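# Unpeg postcards, stack them on mat, box the clothespins

## Task

Remove every postcard from the line and pile them on the mat lying flat, and put every clothespin inside the box.

## Robot and tools

ROBOT. Two arms, left_arm and right_arm, each with six joints and a parallel two-finger gripper. Their bases sit near (-0.041, +0.318, 0) m for left_arm and (-0.002, -0.351, 0) m for right_arm. A camera stand stands behind them. Some loose object may occasionally get a small shove from outside.

FRAME. Everything uses the scene frame: origin at table-top height, halfway between the arms; +x points forward over the table, +y toward left_arm, +z up. The arm names do not match left and right in the pictures. A gripper's fingers point along its own +z and close along its own y. end_effector_position is the point between the finger pads, roughly 1 cm short of the tips. Reported poses can be a few centimetres off, more when the arm reaches far.

THE 14-NUMBER ROW. Every motion argument is one row covering both arms: dx, dy, dz, rx, ry, rz, opening for left_arm, then the same seven for right_arm. Every value lies in -1 to 1. The six pose numbers are offsets, not a pose: they count from that arm's Hand target (its last commanded pose, printed in each result) as it stood when the action or move began, along scene axes. 1.0 equals 0.6 m or 180 degrees; rx, ry, rz form one rotation vector, turning about the Hand target position. Six zeros re-command the Hand target itself. Opening is absolute: +1 is fully open (0.093 m), -1 closed. A 0 opening is a real command (half open), so to leave a gripper alone resend its present opening.

execute_actions. Argument actions: a list of actions; each action is a table of up to 15 rows, one per 1/30 s control step; a shorter table repeats its last row to fill 15 steps. Every row is measured from the start of its action, not from the row before, and each new action starts from the current Hand target, so sending an offset twice moves twice as far. Optional cameras: list of names, ["all"], or []; an empty actions list returns images by default and shows current state.

move. target: one row, or a list of up to 15 rows all counted from the same starting Hand targets. Paths are straight, end together, last 0.5 s to 10 s, and do not avoid obstacles or the other arm. speed: m/s, 0.002 to 2.9, default 0.25 (turns up to twice that in rad/s); one value or one per target. blend: metres of corner rounding for lists, default 0 (full stop at each target). opening_speed: per second on the -1 to +1 scale, at least 0.2. grip_force: newtons per pad, 10 to 50, one value or one per arm; it persists; low values close slowly. blocking=false returns after about 0.5 s while the move keeps running. The result adds a move: line such as done, off_target, moving, held or fault, plus limits=paced (pose clipped) or limits=held (steps withheld). Do not route a path close to an arm's own base; go around it.

wait: seconds from 0 to 10, arms hold their last command; a running move continues. stop: brakes a running move (needs some distance). zoom_image: camera and region [x0, y0, x1, y1] in pixels, at most 504 by 504, only from the newest images. read_manual: licence texts only. finished_scene: give the current scene number; it ends the scene for good, so the goal must already hold by itself.

CAMERAS. cam_head_left, cam_head_right, cam_high (504x504 each), cam_left_wrist, cam_right_wrist (896x504 each). Wrist pictures can lag while the arm moves.

RESULTS. Each arm shows end_effector_position (m) and end_effector_quat_wxyz in the scene frame, its Hand target, Tool commands, and grip_measured (+1 open, -1 closed; pads meet near -0.94; add about 0.0208 per millimetre of object width; may read up to 0.02 high). Joint positions end with the gripper gap in metres. Joint torques include the arm's own weight. Joint velocities may be shown as within noise. Calls with actions also list positions at some steps. MOTOR HOT appears at 75 °C; at 90 °C an OVER-TEMPERATURE FAULT folds that arm and it stays idle.

CONTROL HABITS. Each step the commanded orientation is clipped to 40 degrees from the measured one. Grippers often stop short or sag and tilt, especially far out; check the reported pose after each motion and send the remaining gap as a fresh offset. Small commands may not move at all or go sideways. To grip a rigid part, send about 0.24 below the reading for its width and keep sending it while holding; to release, send well above that reading. Sending far below in one jump briefly squeezes hard. To end pressing against something, command the target back past the gripper.

AVOID. Anything falling off the table or left off it fails the task. No dropping, no releasing parts while they move, no slams or hard pushes, no hard hits on fixed or heavy things. Never let the arms, grippers or wrist cameras touch each other, nor one gripper close on the other's fingers. Keep strain off the wrist camera cables. Holding loads or stretching out for long heats motors.

Each tool is called after "Request:" as a command line: name --argument value for each argument, lists and objects as JSON in quotes; but a table of rows of numbers goes row by row, as --pt "numbers of a row", without its own name.

## Session

Request:
execute_actions --actions '[]'

Scene clock: 0.00 s.
left_arm: end_effector_position=(+0.3417, +0.3034, +0.0912) grip_measured=+1.000 end_effector_quat_wxyz=(+0.567, +0.010, +0.824, -0.002) | right_arm: end_effector_position=(+0.3726, -0.3762, +0.0919) grip_measured=+1.000 end_effector_quat_wxyz=(+0.571, +0.038, +0.820, +0.006)
Joint positions: left_arm=[-0.05 1.5 0.351 0.782 -0.036 -0.006 0.093] | right_arm=[-0.083 1.476 0.321 0.8 -0.053 0.037 0.093]
Joint velocities: within noise
Joint torques (N m): no reading
Heat: left arm: 24 °C; right arm: 25 °C.
Hand target: left_arm +0.3431, +0.3033, +0.0942; +0.569, +0.010, +0.822, -0.002 | right_arm +0.3753, -0.3765, +0.0978; +0.578, +0.037, +0.815, +0.006
Tool commands: left_gripper/opening=+1.0 right_gripper/opening=+1.0

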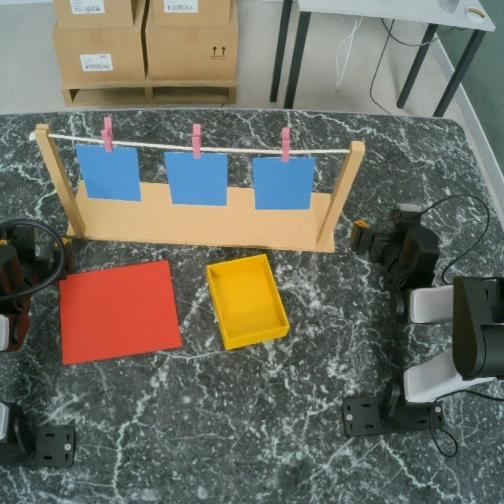

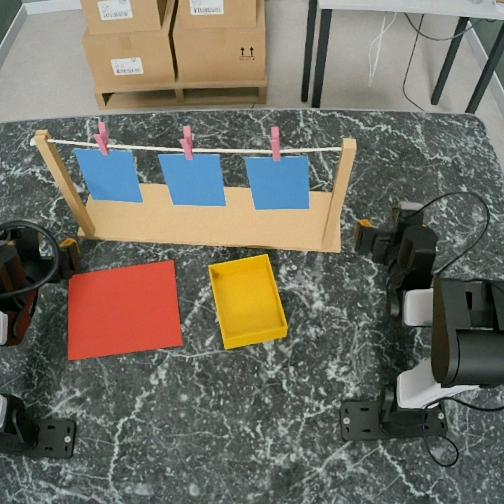

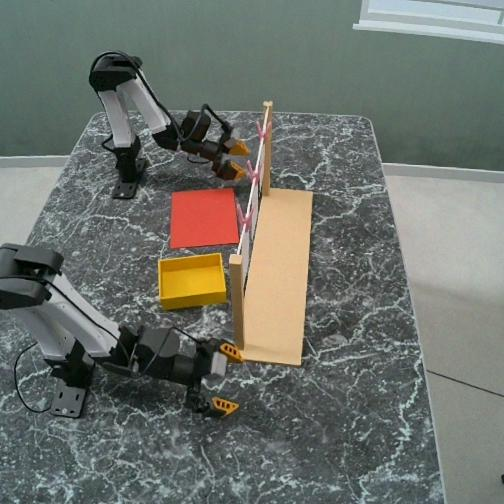

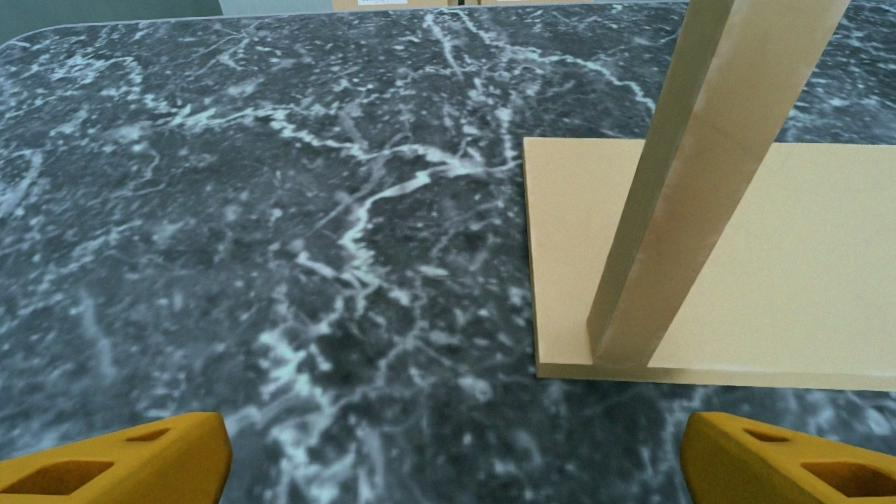

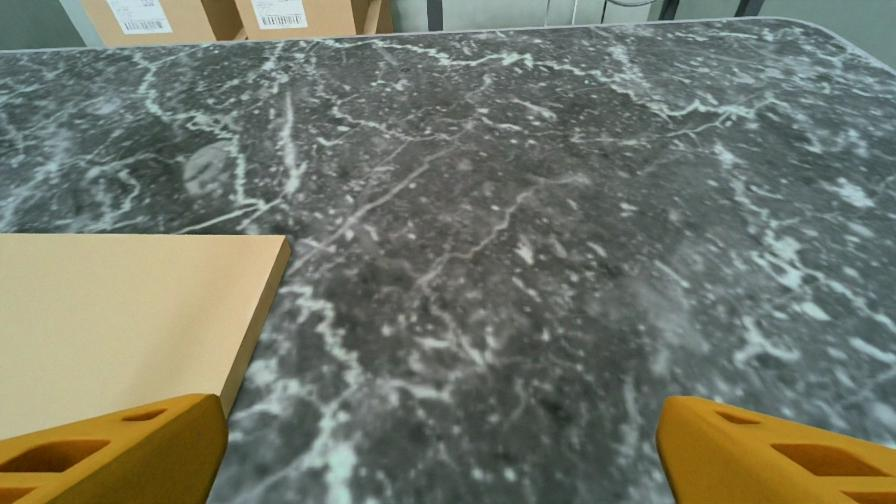

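Request:
zoom_image --camera "cam_head_left" --region '[20, 100, 220, 260]'

Request:
zoom_image --camera "cam_head_left" --region '[180, 100, 380, 260]'

Request:
zoom_image --camera "cam_high" --region '[150, 90, 330, 270]'

Request:
zoom_image --camera "cam_high" --region '[220, 90, 290, 160]'

Scaled by 2.520 from the camera's 504x504 image, which has a finer 720x720 frame.

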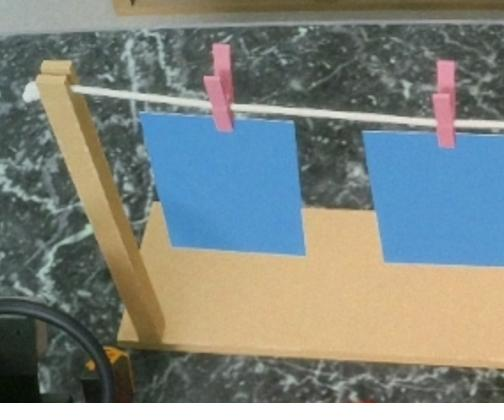

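Scaled by 2.520 from the camera's 504x504 image, which has a finer 720x720 frame.

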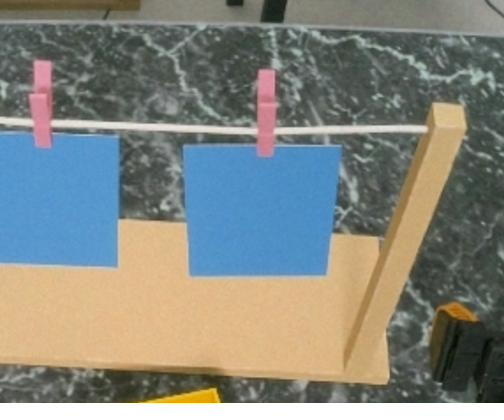

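Scaled by 2.800 from the camera's 504x504 image, which has a finer 720x720 frame.

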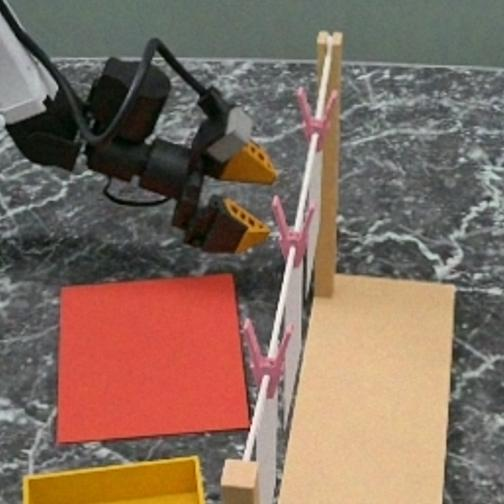

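Scaled by 7.200 from the camera's 504x504 image, which has a finer 720x720 frame.

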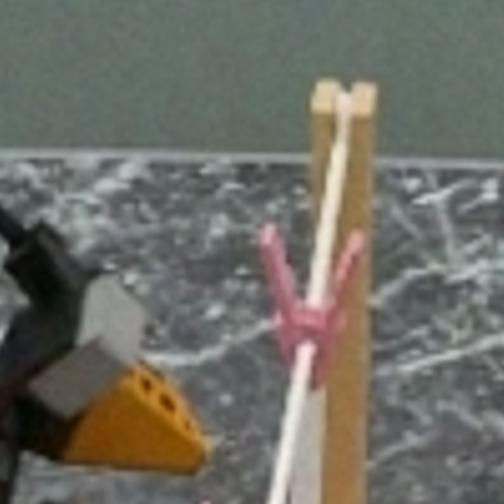

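Request:
zoom_image --camera "cam_head_right" --region '[20, 100, 220, 260]'

Request:
zoom_image --camera "cam_head_right" --region '[180, 100, 380, 260]'

Request:
zoom_image --camera "cam_high" --region '[220, 150, 290, 220]'

Request:
zoom_image --camera "cam_high" --region '[205, 190, 275, 260]'

Request:
zoom_image --camera "cam_high" --region '[200, 250, 320, 370]'

Scaled by 2.520 from the camera's 504x504 image, which has a finer 720x720 frame.

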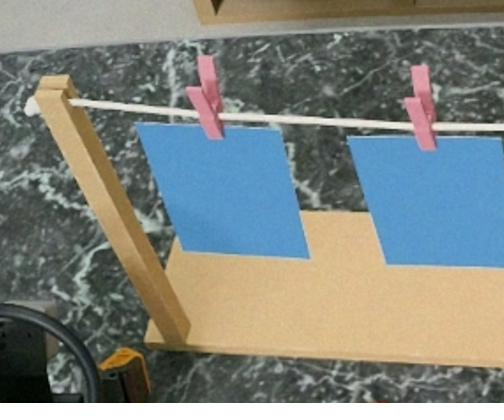

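Scaled by 2.520 from the camera's 504x504 image, which has a finer 720x720 frame.

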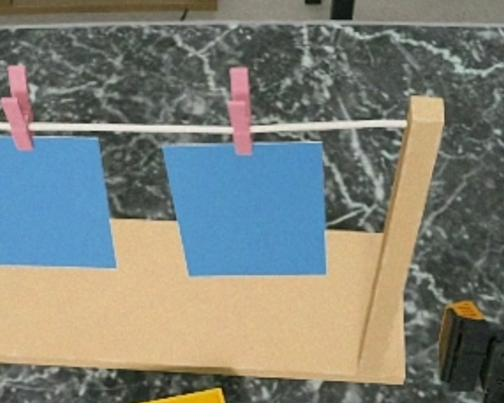

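Scaled by 7.200 from the camera's 504x504 image, which has a finer 720x720 frame.

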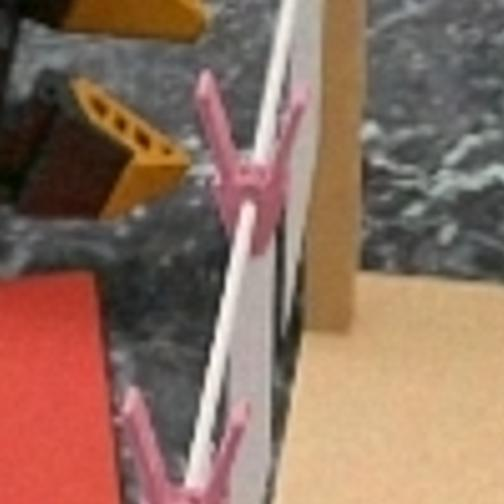

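Scaled by 7.200 from the camera's 504x504 image, which has a finer 720x720 frame.

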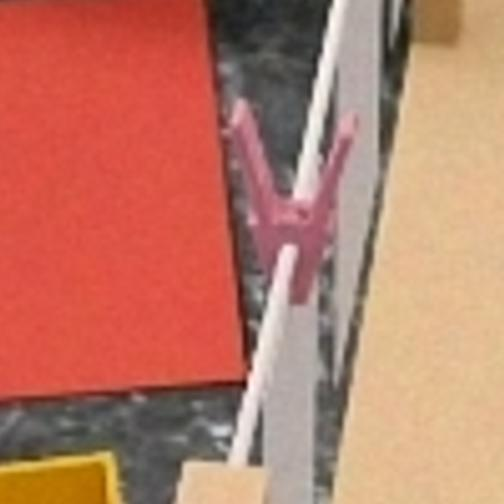

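Scaled by 4.200 from the camera's 504x504 image, which has a finer 720x720 frame.

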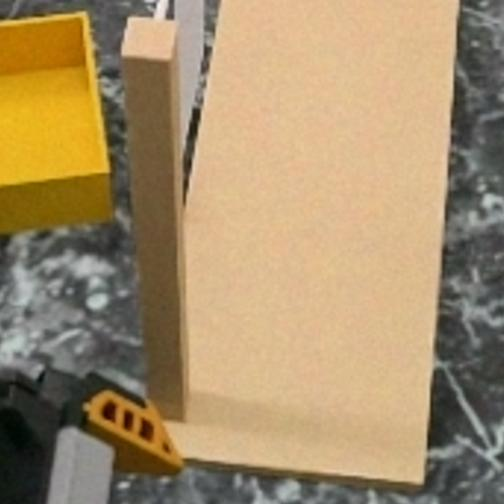

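Request:
move --pt "0 0 0 0 0 0 1 -0.1588 0.0275 0.0870 0 -0.055 0.062 0" --pt "0 0 0 0 0 0 1 -0.1755 0.2108 0.3370 -0.0005 -0.1097 0.1241 0" --speed 0.25 --blend '[0.03, 0]' --cameras '["cam_right_wrist", "cam_head_left"]'

Scene clock: 34.33 s.
left_arm: end_effector_position=(+0.3417, +0.3034, +0.0912) grip_measured=+1.000 end_effector_quat_wxyz=(+0.567, +0.010, +0.824, -0.002) | right_arm: end_effector_position=(+0.2700, -0.2512, +0.2908) grip_measured=+0.002 end_effector_quat_wxyz=(+0.693, -0.123, +0.700, +0.122)
Joint positions: left_arm=[-0.05 1.5 0.351 0.782 -0.036 -0.006 0.093] | right_arm=[0.361 0.572 0.479 0.082 0.004 0 0.045]
Joint torques (N m): left_arm=[0.27 -5.48 7.01 2.06 -0.01 -0.12] | right_arm=[0.95 0.66 10.22 1.77 0.06 -0.07]
Heat: left arm: 25 °C; right arm: 28 °C.
Hand target: left_arm +0.3431, +0.3033, +0.0942; +0.569, +0.010, +0.822, -0.002 | right_arm +0.2700, -0.2501, +0.3000; +0.696, -0.122, +0.697, +0.122
Off the commanded pose: left_arm 0.003 m, 0 deg | right_arm 0.009 m, 1 deg.
move: done
camera_calibration:
cam_right_wrist: T_world_to_cam=[[0.313503, -0.949472, -0.0147569, -0.320952], [-0.425257, -0.126486, -0.896191, 0.382493], [0.849042, 0.287234, -0.443424, 0.057162], [0, 0, 0, 1]] pos_world=[0.214744, -0.272774, 0.363397]
Images, in order (width x height): cam_head_left 504x504, cam_right_wrist 896x504.

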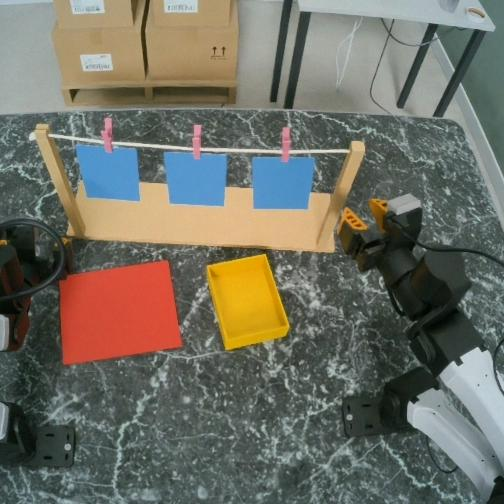

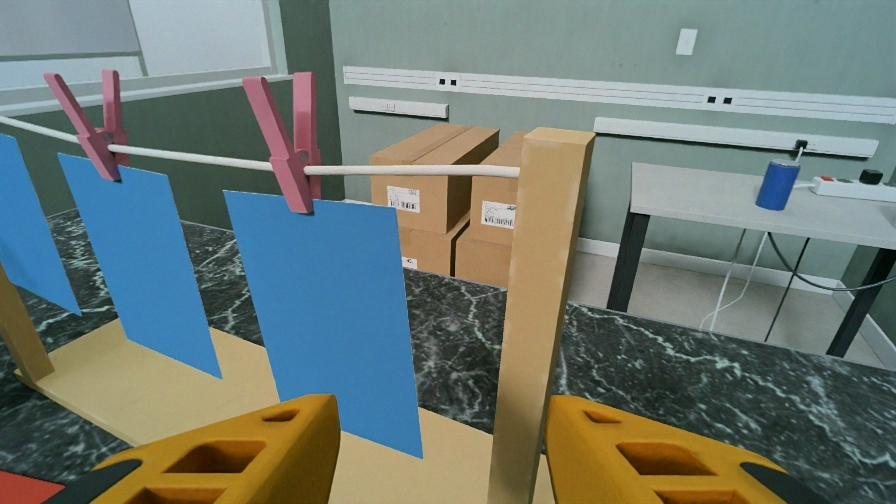

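Request:
zoom_image --camera "cam_right_wrist" --region '[210, 50, 410, 230]'

Request:
zoom_image --camera "cam_right_wrist" --region '[0, 50, 200, 230]'

Scaled by 2.520 from the camera's 896x504 image, which has a finer 1280x720 frame.

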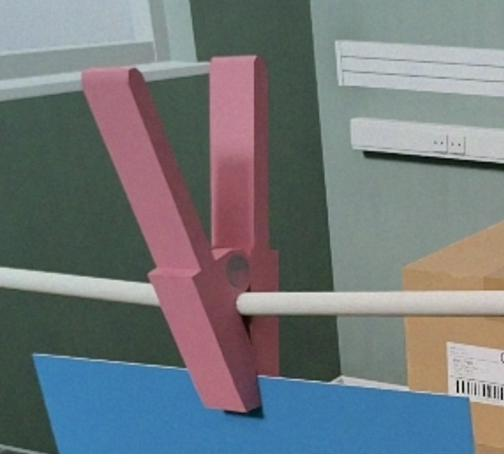

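Scaled by 2.520 from the camera's 896x504 image, which has a finer 1280x720 frame.

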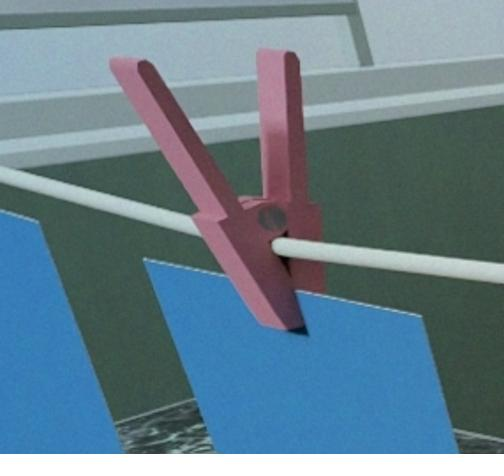

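Request:
move --target '[0,0,0,0,0,0,1, 0.05,-0.0333,0.2,-0.0547,0.0651,0.2209,0]' --speed 0.25 --cameras '["cam_right_wrist"]'

Scene clock: 46.03 s.
left_arm: end_effector_position=(+0.3417, +0.3034, +0.0912) grip_measured=+1.000 end_effector_quat_wxyz=(+0.567, +0.010, +0.824, -0.002) | right_arm: end_effector_position=(+0.2990, -0.2689, +0.4157) grip_measured=+0.002 end_effector_quat_wxyz=(+0.525, -0.393, +0.691, +0.304)
Joint positions: left_arm=[-0.05 1.5 0.351 0.782 -0.036 -0.006 0.093] | right_arm=[-0.252 1.369 1.723 -1.158 -1.196 -0.761 0.045]
Joint torques (N m): left_arm=[0.25 -5.52 6.99 2.07 -0.03 -0.14] | right_arm=[-0.13 -2.51 8.68 1.03 -0.64 -0.18]
Heat: left arm: 26 °C; right arm: 30 °C.
Hand target: left_arm +0.3431, +0.3033, +0.0942; +0.569, +0.010, +0.822, -0.002 | right_arm +0.3000, -0.2700, +0.4200; +0.527, -0.396, +0.687, +0.304
Off the commanded pose: left_arm 0.003 m, 0 deg | right_arm 0.005 m, 1 deg.
move: done
camera_calibration:
cam_right_wrist: T_world_to_cam=[[0.84639, -0.53238, -0.0139433, -0.392541], [-0.358074, -0.549504, -0.75487, 0.311869], [0.394216, 0.643908, -0.655726, 0.413189], [0, 0, 0, 1]] pos_world=[0.281029, -0.303664, 0.500886]
Images, in order (width x height): cam_right_wrist 896x504.

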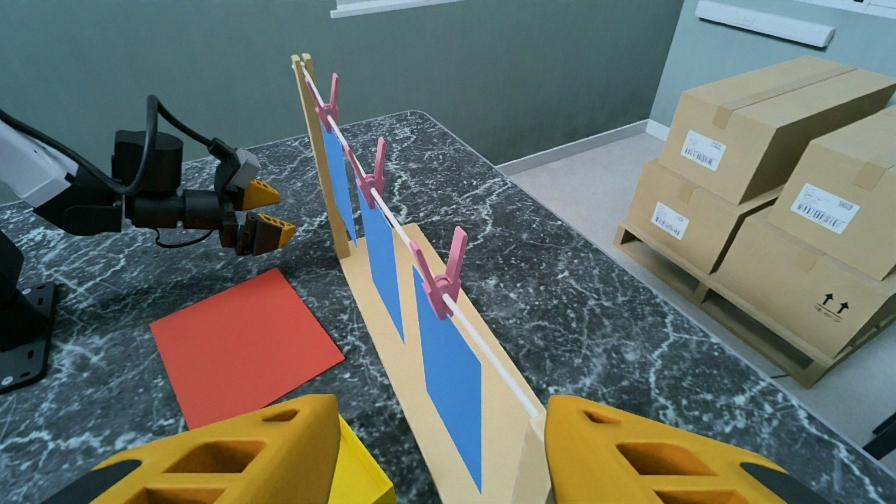

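Request:
zoom_image --camera "cam_right_wrist" --region '[380, 210, 500, 340]'

Request:
zoom_image --camera "cam_right_wrist" --region '[280, 40, 420, 220]'

Scaled by 3.877 from the camera's 896x504 image, which has a finer 1280x720 frame.

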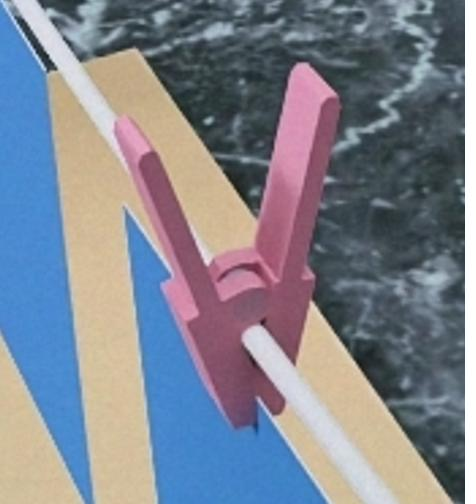

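Scaled by 2.800 from the camera's 896x504 image, which has a finer 1280x720 frame.

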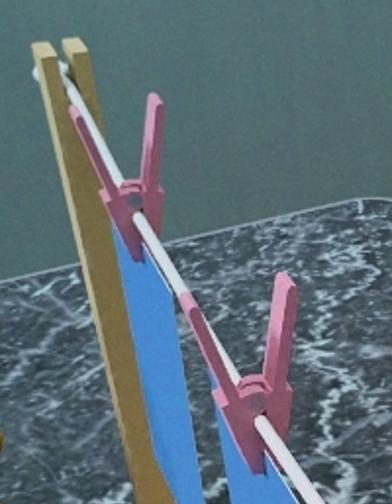

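Request:
move --target '[0,0,0,0,0,0,1, 0.075,0.0583,-0.0333,-0.02605,0.01,0.09995,0.4]' --speed 0.2 --cameras '["cam_right_wrist"]'

Scene clock: 52.10 s.
left_arm: end_effector_position=(+0.3417, +0.3034, +0.0912) grip_measured=+1.000 end_effector_quat_wxyz=(+0.567, +0.010, +0.824, -0.002) | right_arm: end_effector_position=(+0.3450, -0.2370, +0.3975) grip_measured=+0.398 end_effector_quat_wxyz=(+0.465, -0.495, +0.645, +0.349)
Joint positions: left_arm=[-0.05 1.5 0.351 0.782 -0.036 -0.006 0.093] | right_arm=[-0.121 1.78 2.169 -1.567 -1.214 -1.164 0.064]
Joint torques (N m): left_arm=[0.27 -5.53 6.97 2.06 -0.02 -0.12] | right_arm=[0.73 -5.56 7.88 0.66 -0.7 -0.16]
Heat: left arm: 26 °C; right arm: 31 °C.
Hand target: left_arm +0.3431, +0.3033, +0.0942; +0.569, +0.010, +0.822, -0.002 | right_arm +0.3450, -0.2351, +0.4001; +0.446, -0.515, +0.637, +0.360
Off the commanded pose: left_arm 0.003 m, 0 deg | right_arm 0.003 m, 4 deg.
joint sent to its limit (right arm) — joint 4 (wrist pitch), lower limit. The joint targets are off in orientation, not in position.
move: off_target (right_arm)
camera_calibration:
cam_right_wrist: T_world_to_cam=[[0.954919, -0.296818, 0.00532522, -0.403975], [-0.204427, -0.670475, -0.713214, 0.234], [0.215265, 0.679973, -0.700927, 0.450811], [0, 0, 0, 1]] pos_world=[0.336556, -0.269555, 0.485029]
Images, in order (width x height): cam_right_wrist 896x504.

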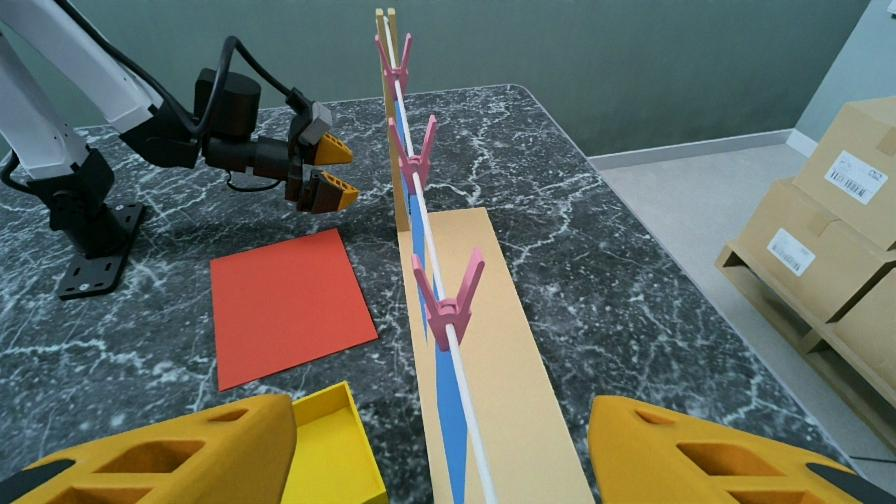

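Request:
zoom_image --camera "cam_right_wrist" --region '[390, 230, 510, 360]'

Scaled by 3.877 from the camera's 896x504 image, which has a finer 1280x720 frame.

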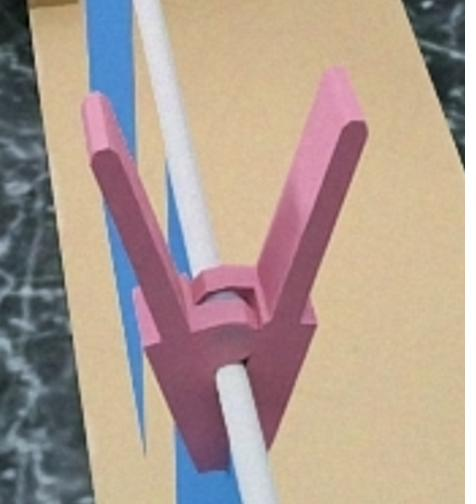

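Request:
move --target '[-0.1552,-0.3388,0.2097,-0.0434,-0.1085,-0.2143,-0.5, 0,0,0,0,0,0,0.4]' --speed 0.25 --cameras '["cam_left_wrist"]'

Scene clock: 59.67 s.
left_arm: end_effector_position=(+0.2500, +0.1064, +0.2044) grip_measured=-0.498 end_effector_quat_wxyz=(+0.652, +0.233, +0.683, -0.233) | right_arm: end_effector_position=(+0.3449, -0.2370, +0.3975) grip_measured=+0.398 end_effector_quat_wxyz=(+0.465, -0.495, +0.645, +0.349)
Joint positions: left_arm=[-0.588 1.125 0.309 0.774 0.081 -0.012 0.021] | right_arm=[-0.121 1.78 2.169 -1.567 -1.214 -1.165 0.064]
Joint torques (N m): left_arm=[-0.25 -3.11 10.26 2.3 0.2 -0.01] | right_arm=[0.75 -5.64 7.82 0.67 -0.74 -0.17]
Heat: left arm: 26 °C; right arm: 30 °C.
Hand target: left_arm +0.2499, +0.1000, +0.2200; +0.664, +0.242, +0.664, -0.242 | right_arm +0.3450, -0.2351, +0.4001; +0.446, -0.515, +0.637, +0.361
Off the commanded pose: left_arm 0.017 m, 3 deg | right_arm 0.003 m, 4 deg.
joint sent to its limit (right arm) — joint 4 (wrist pitch), lower limit. The joint targets are off in orientation, not in position.
move: off_target (left_arm, right_arm)
camera_calibration:
cam_left_wrist: T_world_to_cam=[[-0.615832, -0.787855, 0.00597528, 0.238781], [-0.349323, 0.266236, -0.898383, 0.284049], [0.706205, -0.55534, -0.439172, 0.0601189], [0, 0, 0, 1]] pos_world=[0.203817, 0.145887, 0.28016]
Images, in order (width x height): cam_left_wrist 896x504.

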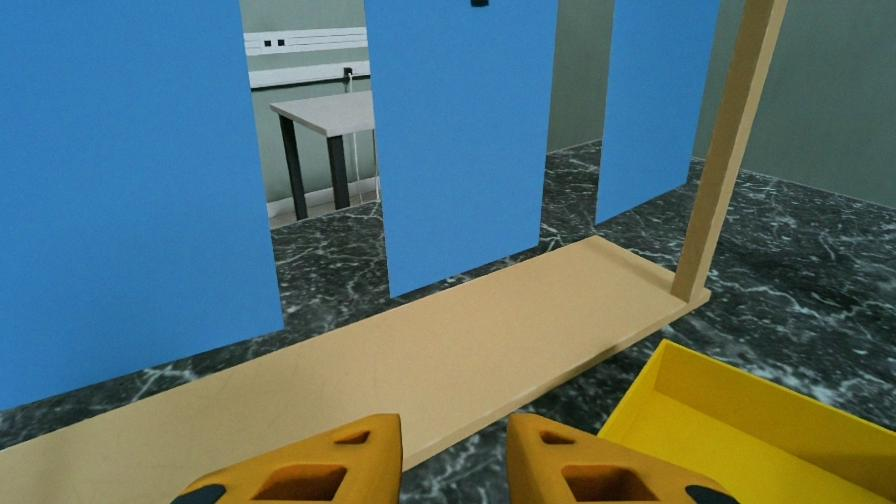

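Request:
move --target '[0.1367,-0.2865,-0.0083,0,0,-0.0411,-0.5, 0,0,0,0,0,0,0.4]' --speed 0.2 --cameras '["cam_left_wrist", "cam_right_wrist"]'

Scene clock: 64.17 s.
left_arm: end_effector_position=(+0.3284, -0.0679, +0.2125) grip_measured=-0.498 end_effector_quat_wxyz=(+0.644, +0.282, +0.650, -0.289) | right_arm: end_effector_position=(+0.3449, -0.2370, +0.3975) grip_measured=+0.398 end_effector_quat_wxyz=(+0.465, -0.495, +0.645, +0.349)
Joint positions: left_arm=[-0.793 1.847 0.95 0.892 0.035 -0.012 0.021] | right_arm=[-0.121 1.78 2.169 -1.567 -1.214 -1.165 0.064]
Joint torques (N m): left_arm=[-0.01 -8.39 9.98 2.06 -0.09 -0.02] | right_arm=[0.81 -5.48 7.77 0.64 -0.72 -0.16]
Heat: left arm: 27 °C; right arm: 30 °C.
Hand target: left_arm +0.3320, -0.0720, +0.2150; +0.647, +0.284, +0.647, -0.285 | right_arm +0.3450, -0.2351, +0.4001; +0.446, -0.515, +0.637, +0.361
Off the commanded pose: left_arm 0.006 m, 1 deg | right_arm 0.003 m, 4 deg.
joint sent to its limit (right arm) — joint 4 (wrist pitch), lower limit. The joint targets are off in orientation, not in position.
move: off_target (right_arm)
camera_calibration:
cam_left_wrist: T_world_to_cam=[[-0.732949, -0.680277, 0.00316619, 0.196026], [-0.278131, 0.295412, -0.913989, 0.347039], [0.62083, -0.670787, -0.405727, -0.0754093], [0, 0, 0, 1]] pos_world=[0.287016, -0.0197509, 0.285973]
cam_right_wrist: T_world_to_cam=[[0.954971, -0.29666, 0.00490398, -0.403745], [-0.204621, -0.670481, -0.713152, 0.234034], [0.214851, 0.680035, -0.700993, 0.450999], [0, 0, 0, 1]] pos_world=[0.336555, -0.269554, 0.485028]
Images, in order (width x height): cam_left_wrist 896x504, cam_right_wrist 896x504.

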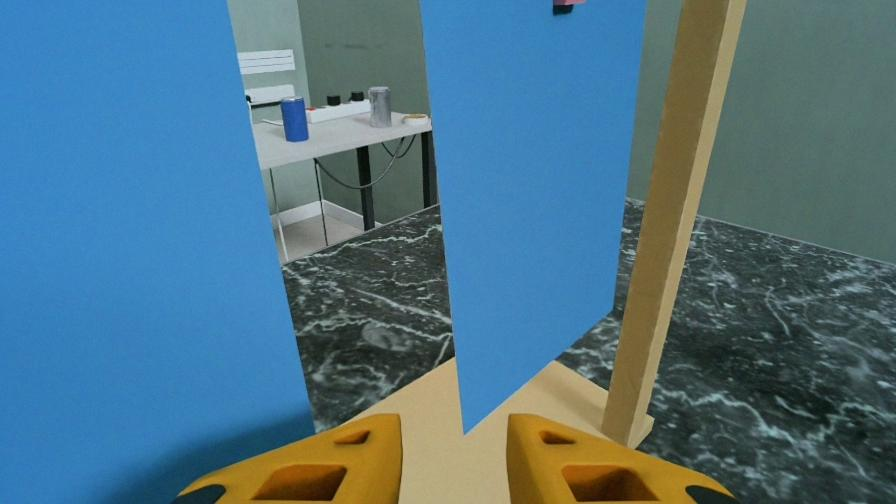

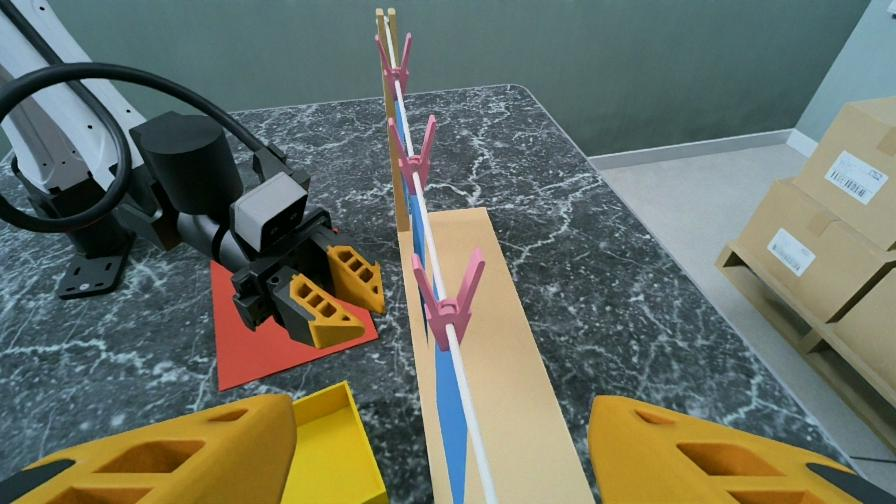

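Request:
move --target '[0.0332,-0.0488,0,0,0,0,-0.5, 0,0,0,0,0,0,0.4]' --speed 0.1 --cameras '["cam_left_wrist", "cam_right_wrist"]'

Scene clock: 66.87 s.
left_arm: end_effector_position=(+0.3489, -0.0965, +0.2135) grip_measured=-0.498 end_effector_quat_wxyz=(+0.644, +0.282, +0.650, -0.289) | right_arm: end_effector_position=(+0.3449, -0.2370, +0.3975) grip_measured=+0.398 end_effector_quat_wxyz=(+0.465, -0.495, +0.645, +0.349)
Joint positions: left_arm=[-0.806 1.957 1.11 0.843 0.022 -0.012 0.021] | right_arm=[-0.121 1.78 2.169 -1.567 -1.214 -1.165 0.064]
Joint torques (N m): left_arm=[-0.21 -9.43 10.22 2.08 -0.12 -0.02] | right_arm=[0.69 -5.39 7.75 0.68 -0.73 -0.16]
Heat: left arm: 28 °C; right arm: 30 °C.
Hand target: left_arm +0.3519, -0.1012, +0.2149; +0.647, +0.284, +0.647, -0.285 | right_arm +0.3450, -0.2351, +0.4001; +0.446, -0.515, +0.637, +0.361
Off the commanded pose: left_arm 0.006 m, 1 deg | right_arm 0.003 m, 4 deg.
joint sent to its limit (right arm) — joint 4 (wrist pitch), lower limit. The joint targets are off in orientation, not in position.
move: off_target (right_arm)
camera_calibration:
cam_left_wrist: T_world_to_cam=[[-0.732992, -0.680231, 0.00300965, 0.191653], [-0.277539, 0.295021, -0.914295, 0.361897], [0.621043, -0.671006, -0.405039, -0.10723], [0, 0, 0, 1]] pos_world=[0.307515, -0.0483505, 0.286872]
cam_right_wrist: T_world_to_cam=[[0.954971, -0.29666, 0.00490398, -0.403745], [-0.204621, -0.670481, -0.713152, 0.234034], [0.214851, 0.680035, -0.700993, 0.450999], [0, 0, 0, 1]] pos_world=[0.336555, -0.269554, 0.485028]
Images, in order (width x height): cam_left_wrist 896x504, cam_right_wrist 896x504.

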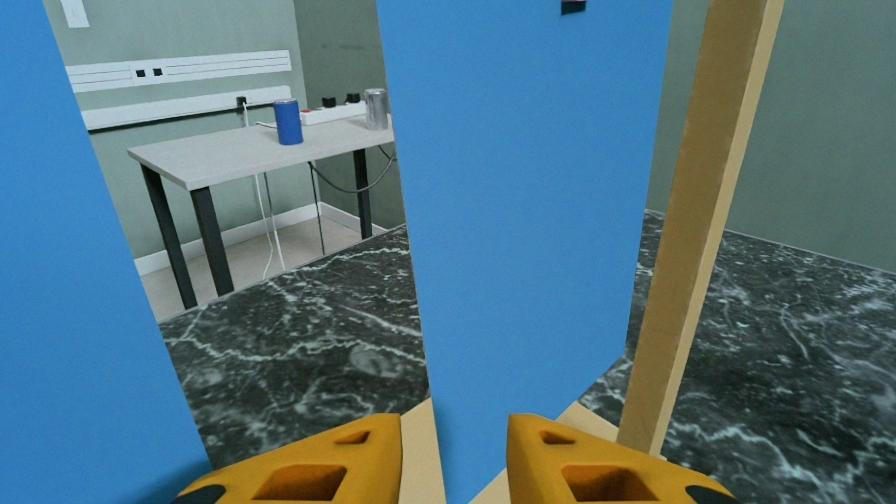

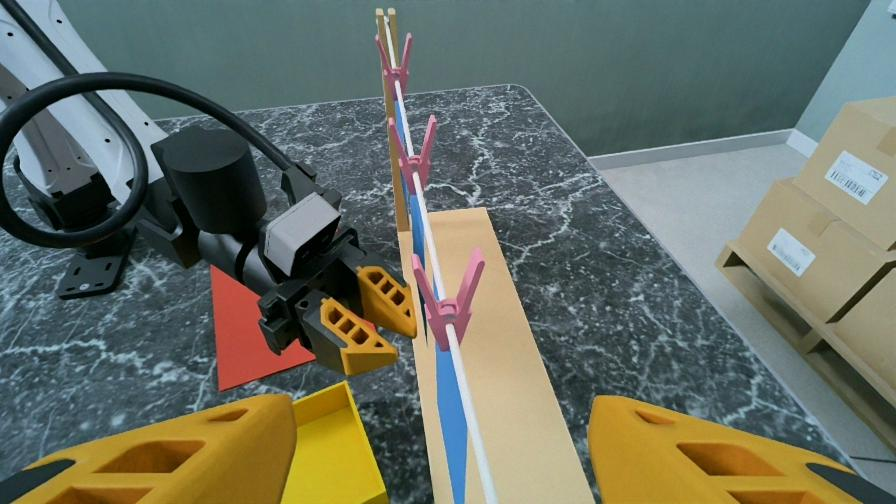

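Request:
move --target '[0.0135,-0.0148,0,0,0,0,-0.5, 0,0,0,0,0,0,0.4]' --speed 0.08 --cameras '["cam_left_wrist", "cam_right_wrist"]'

Scene clock: 69.30 s.
left_arm: end_effector_position=(+0.3572, -0.1052, +0.2140) grip_measured=-0.498 end_effector_quat_wxyz=(+0.644, +0.282, +0.650, -0.289) | right_arm: end_effector_position=(+0.3449, -0.2370, +0.3975) grip_measured=+0.398 end_effector_quat_wxyz=(+0.465, -0.495, +0.645, +0.349)
Joint positions: left_arm=[-0.806 1.994 1.168 0.822 0.021 -0.012 0.021] | right_arm=[-0.121 1.78 2.169 -1.567 -1.214 -1.165 0.064]
Joint torques (N m): left_arm=[-0.24 -9.72 10.3 2.08 -0.11 0] | right_arm=[0.7 -5.55 7.83 0.63 -0.72 -0.16]
Heat: left arm: 28 °C; right arm: 30 °C.
Hand target: left_arm +0.3600, -0.1101, +0.2149; +0.647, +0.284, +0.647, -0.285 | right_arm +0.3450, -0.2351, +0.4001; +0.446, -0.515, +0.637, +0.361
Off the commanded pose: left_arm 0.006 m, 1 deg | right_arm 0.003 m, 4 deg.
joint sent to its limit (right arm) — joint 4 (wrist pitch), lower limit. The joint targets are off in orientation, not in position.
move: off_target (right_arm)
camera_calibration:
cam_left_wrist: T_world_to_cam=[[-0.732713, -0.680531, 0.00303832, 0.191698], [-0.277402, 0.29459, -0.914475, 0.36715], [0.621434, -0.670891, -0.40463, -0.118124], [0, 0, 0, 1]] pos_world=[0.315714, -0.0569505, 0.287371]
cam_right_wrist: T_world_to_cam=[[0.954971, -0.29666, 0.00490398, -0.403745], [-0.204621, -0.670481, -0.713152, 0.234034], [0.214851, 0.680035, -0.700993, 0.450999], [0, 0, 0, 1]] pos_world=[0.336555, -0.269554, 0.485028]
Images, in order (width x height): cam_left_wrist 896x504, cam_right_wrist 896x504.

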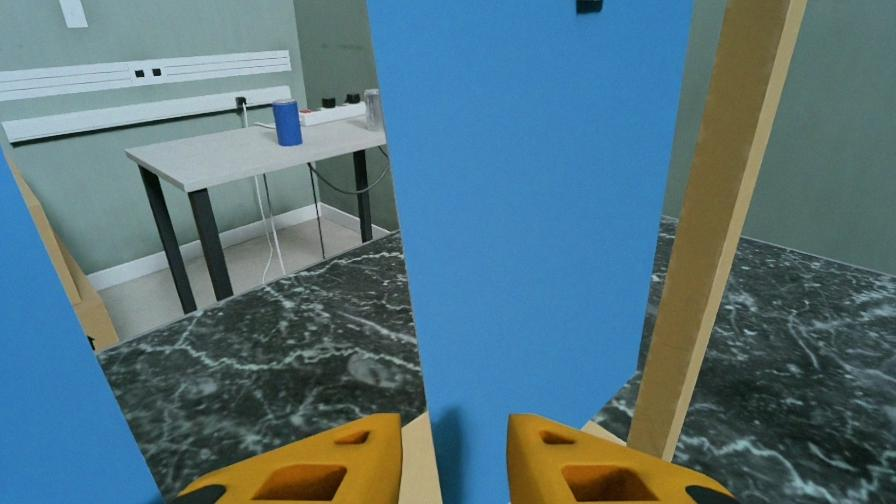

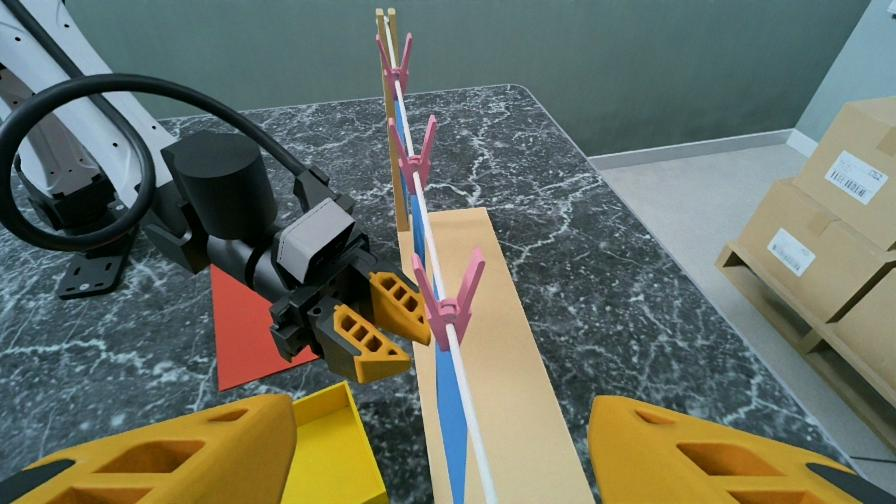

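Request:
zoom_image --camera "cam_right_wrist" --region '[340, 260, 500, 420]'

Request:
zoom_image --camera "cam_left_wrist" --region '[330, 340, 580, 504]'

Scaled by 3.150 from the camera's 896x504 image, which has a finer 1280x720 frame.

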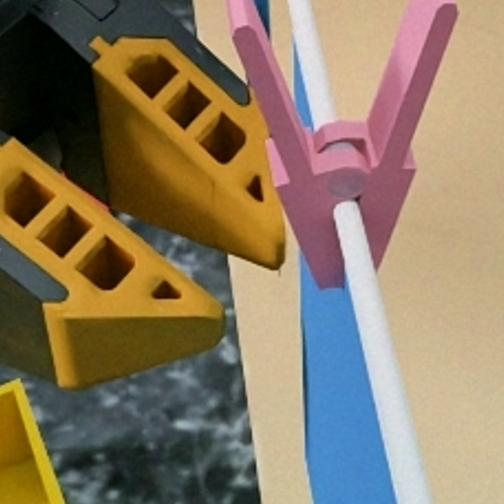

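Scaled by 2.016 from the camera's 896x504 image, which has a finer 1280x720 frame.

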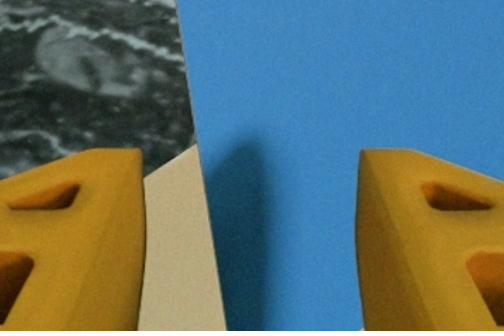

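Request:
move --target '[0,0,0,0,0,0,-0.5, 0.0393,0.1072,-0.0577,-0.0542,0.0125,-0.0111,0.0]' --speed 0.12 --cameras '["cam_right_wrist"]'

Scene clock: 75.37 s.
left_arm: end_effector_position=(+0.3572, -0.1052, +0.2139) grip_measured=-0.498 end_effector_quat_wxyz=(+0.644, +0.282, +0.650, -0.289) | right_arm: end_effector_position=(+0.3611, -0.1726, +0.3633) grip_measured=+0.002 end_effector_quat_wxyz=(+0.386, -0.530, +0.687, +0.314)
Joint positions: left_arm=[-0.806 1.994 1.168 0.822 0.021 -0.012 0.021] | right_arm=[0.119 1.833 2.2 -1.418 -0.951 -0.932 0.045]
Joint torques (N m): left_arm=[-0.23 -9.7 10.3 2.07 -0.11 -0.01] | right_arm=[0.5 -5.71 8.23 1.19 -0.48 -0.02]
Heat: left arm: 29 °C; right arm: 30 °C.
Hand target: left_arm +0.3600, -0.1101, +0.2150; +0.647, +0.284, +0.647, -0.285 | right_arm +0.3686, -0.1707, +0.3654; +0.394, -0.533, +0.683, +0.307
Off the commanded pose: left_arm 0.006 m, 1 deg | right_arm 0.008 m, 1 deg.
move: done
camera_calibration:
cam_right_wrist: T_world_to_cam=[[0.961849, -0.272784, -0.0208523, -0.388936], [-0.237399, -0.794335, -0.559172, 0.190689], [0.135969, 0.542789, -0.828789, 0.431023], [0, 0, 0, 1]] pos_world=[0.360761, -0.188579, 0.455745]
Images, in order (width x height): cam_right_wrist 896x504.

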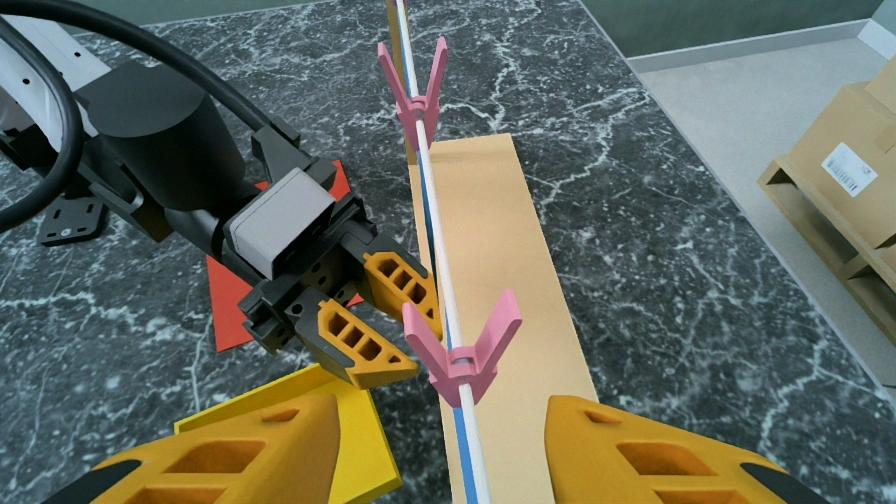

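Request:
zoom_image --camera "cam_right_wrist" --region '[380, 270, 560, 450]'

Scaled by 2.800 from the camera's 896x504 image, which has a finer 1280x720 frame.

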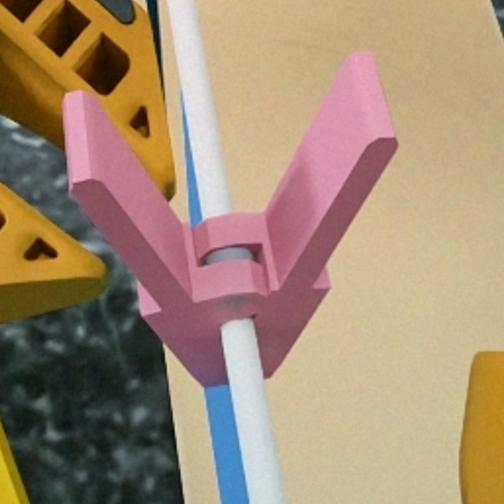

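Request:
move --target '[0,0,0,0,0,0,-0.5, 0.0161,0.0322,-0.0227,0,0,0,0.0]' --speed 0.08 --cameras '["cam_right_wrist"]'

Scene clock: 79.10 s.
left_arm: end_effector_position=(+0.3572, -0.1052, +0.2139) grip_measured=-0.498 end_effector_quat_wxyz=(+0.644, +0.282, +0.650, -0.289) | right_arm: end_effector_position=(+0.3730, -0.1540, +0.3573) grip_measured=+0.002 end_effector_quat_wxyz=(+0.396, -0.533, +0.682, +0.308)
Joint positions: left_arm=[-0.806 1.994 1.168 0.822 0.021 -0.012 0.021] | right_arm=[0.17 1.833 2.15 -1.285 -0.922 -0.86 0.045]
Joint torques (N m): left_arm=[-0.2 -9.7 10.33 2.08 -0.11 -0.01] | right_arm=[0.68 -6.43 5.63 1.3 -0.47 0.01]
Heat: left arm: 30 °C; right arm: 31 °C.
Hand target: left_arm +0.3600, -0.1101, +0.2150; +0.647, +0.284, +0.647, -0.285 | right_arm +0.3783, -0.1515, +0.3518; +0.394, -0.533, +0.683, +0.307
Off the commanded pose: left_arm 0.006 m, 1 deg | right_arm 0.008 m, 0 deg.
move: done
camera_calibration:
cam_right_wrist: T_world_to_cam=[[0.961808, -0.273708, 0.00313847, -0.404101], [-0.223894, -0.793255, -0.566232, 0.202558], [0.157472, 0.543903, -0.82424, 0.404767], [0, 0, 0, 1]] pos_world=[0.37028, -0.17008, 0.449589]
Images, in order (width x height): cam_right_wrist 896x504.

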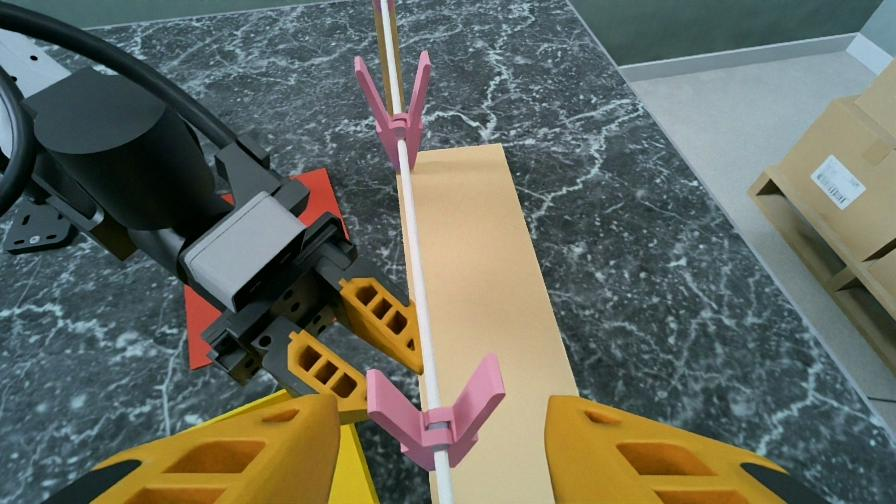

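Request:
move --target '[0,0,0,0,0,0,-0.5, 0.0051,0.0339,-0.0311,0,0,0,0.0]' --speed 0.06 --cameras '["cam_right_wrist", "cam_left_wrist"]'

Scene clock: 81.50 s.
left_arm: end_effector_position=(+0.3572, -0.1052, +0.2139) grip_measured=-0.498 end_effector_quat_wxyz=(+0.644, +0.282, +0.650, -0.289) | right_arm: end_effector_position=(+0.3837, -0.1321, +0.3257) grip_measured=+0.002 end_effector_quat_wxyz=(+0.382, -0.530, +0.689, +0.314)
Joint positions: left_arm=[-0.806 1.994 1.168 0.822 0.021 -0.012 0.021] | right_arm=[0.225 1.833 2.014 -1.127 -0.89 -0.79 0.045]
Joint torques (N m): left_arm=[-0.21 -9.76 10.3 2.08 -0.11 -0.01] | right_arm=[0.62 -9.61 6.04 1.29 -0.43 -0.02]
Heat: left arm: 30 °C; right arm: 31 °C.
Hand target: left_arm +0.3600, -0.1101, +0.2150; +0.647, +0.284, +0.647, -0.285 | right_arm +0.3813, -0.1310, +0.3332; +0.394, -0.533, +0.683, +0.307
Off the commanded pose: left_arm 0.006 m, 1 deg | right_arm 0.008 m, 2 deg.
move: done
camera_calibration:
cam_left_wrist: T_world_to_cam=[[-0.732777, -0.680462, 0.00301914, 0.191728], [-0.277641, 0.29493, -0.914293, 0.367194], [0.621251, -0.670811, -0.405042, -0.117943], [0, 0, 0, 1]] pos_world=[0.315714, -0.0569507, 0.287372]
cam_right_wrist: T_world_to_cam=[[0.961793, -0.272516, -0.0262561, -0.398526], [-0.2411, -0.79765, -0.552834, 0.206003], [0.129713, 0.538042, -0.832878, 0.377844], [0, 0, 0, 1]] pos_world=[0.383955, -0.147583, 0.41812]
Images, in order (width x height): cam_left_wrist 896x504, cam_right_wrist 896x504.

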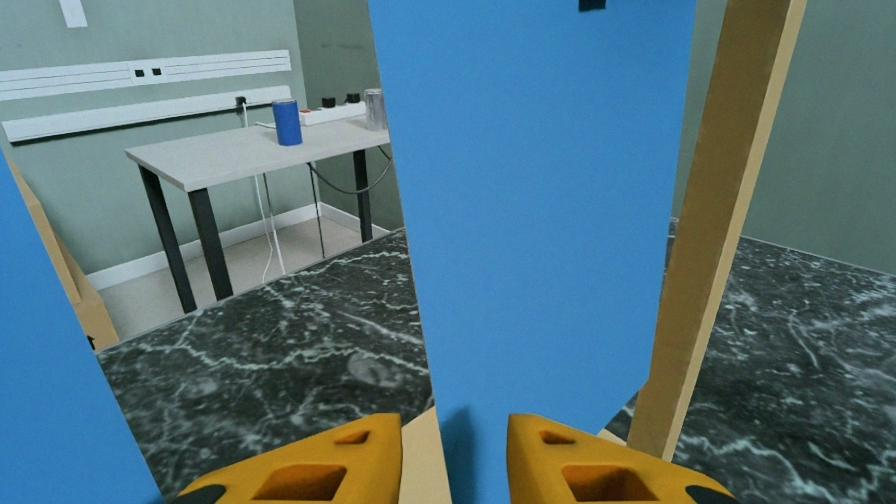

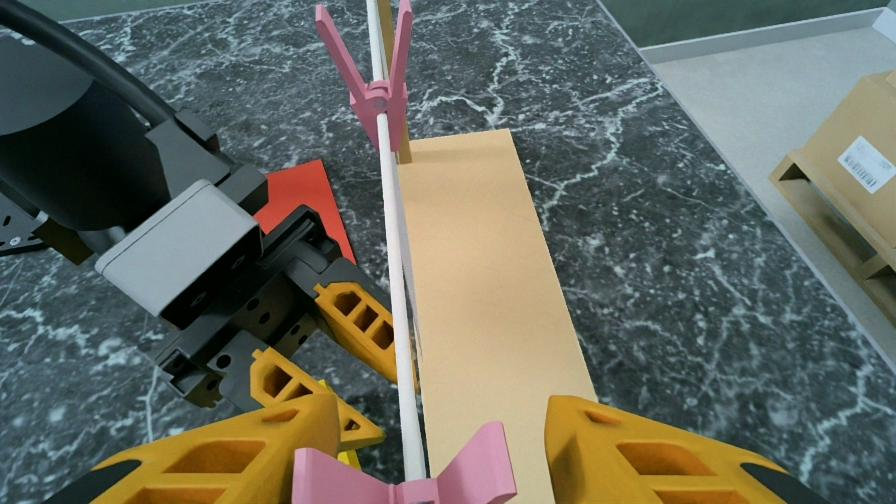

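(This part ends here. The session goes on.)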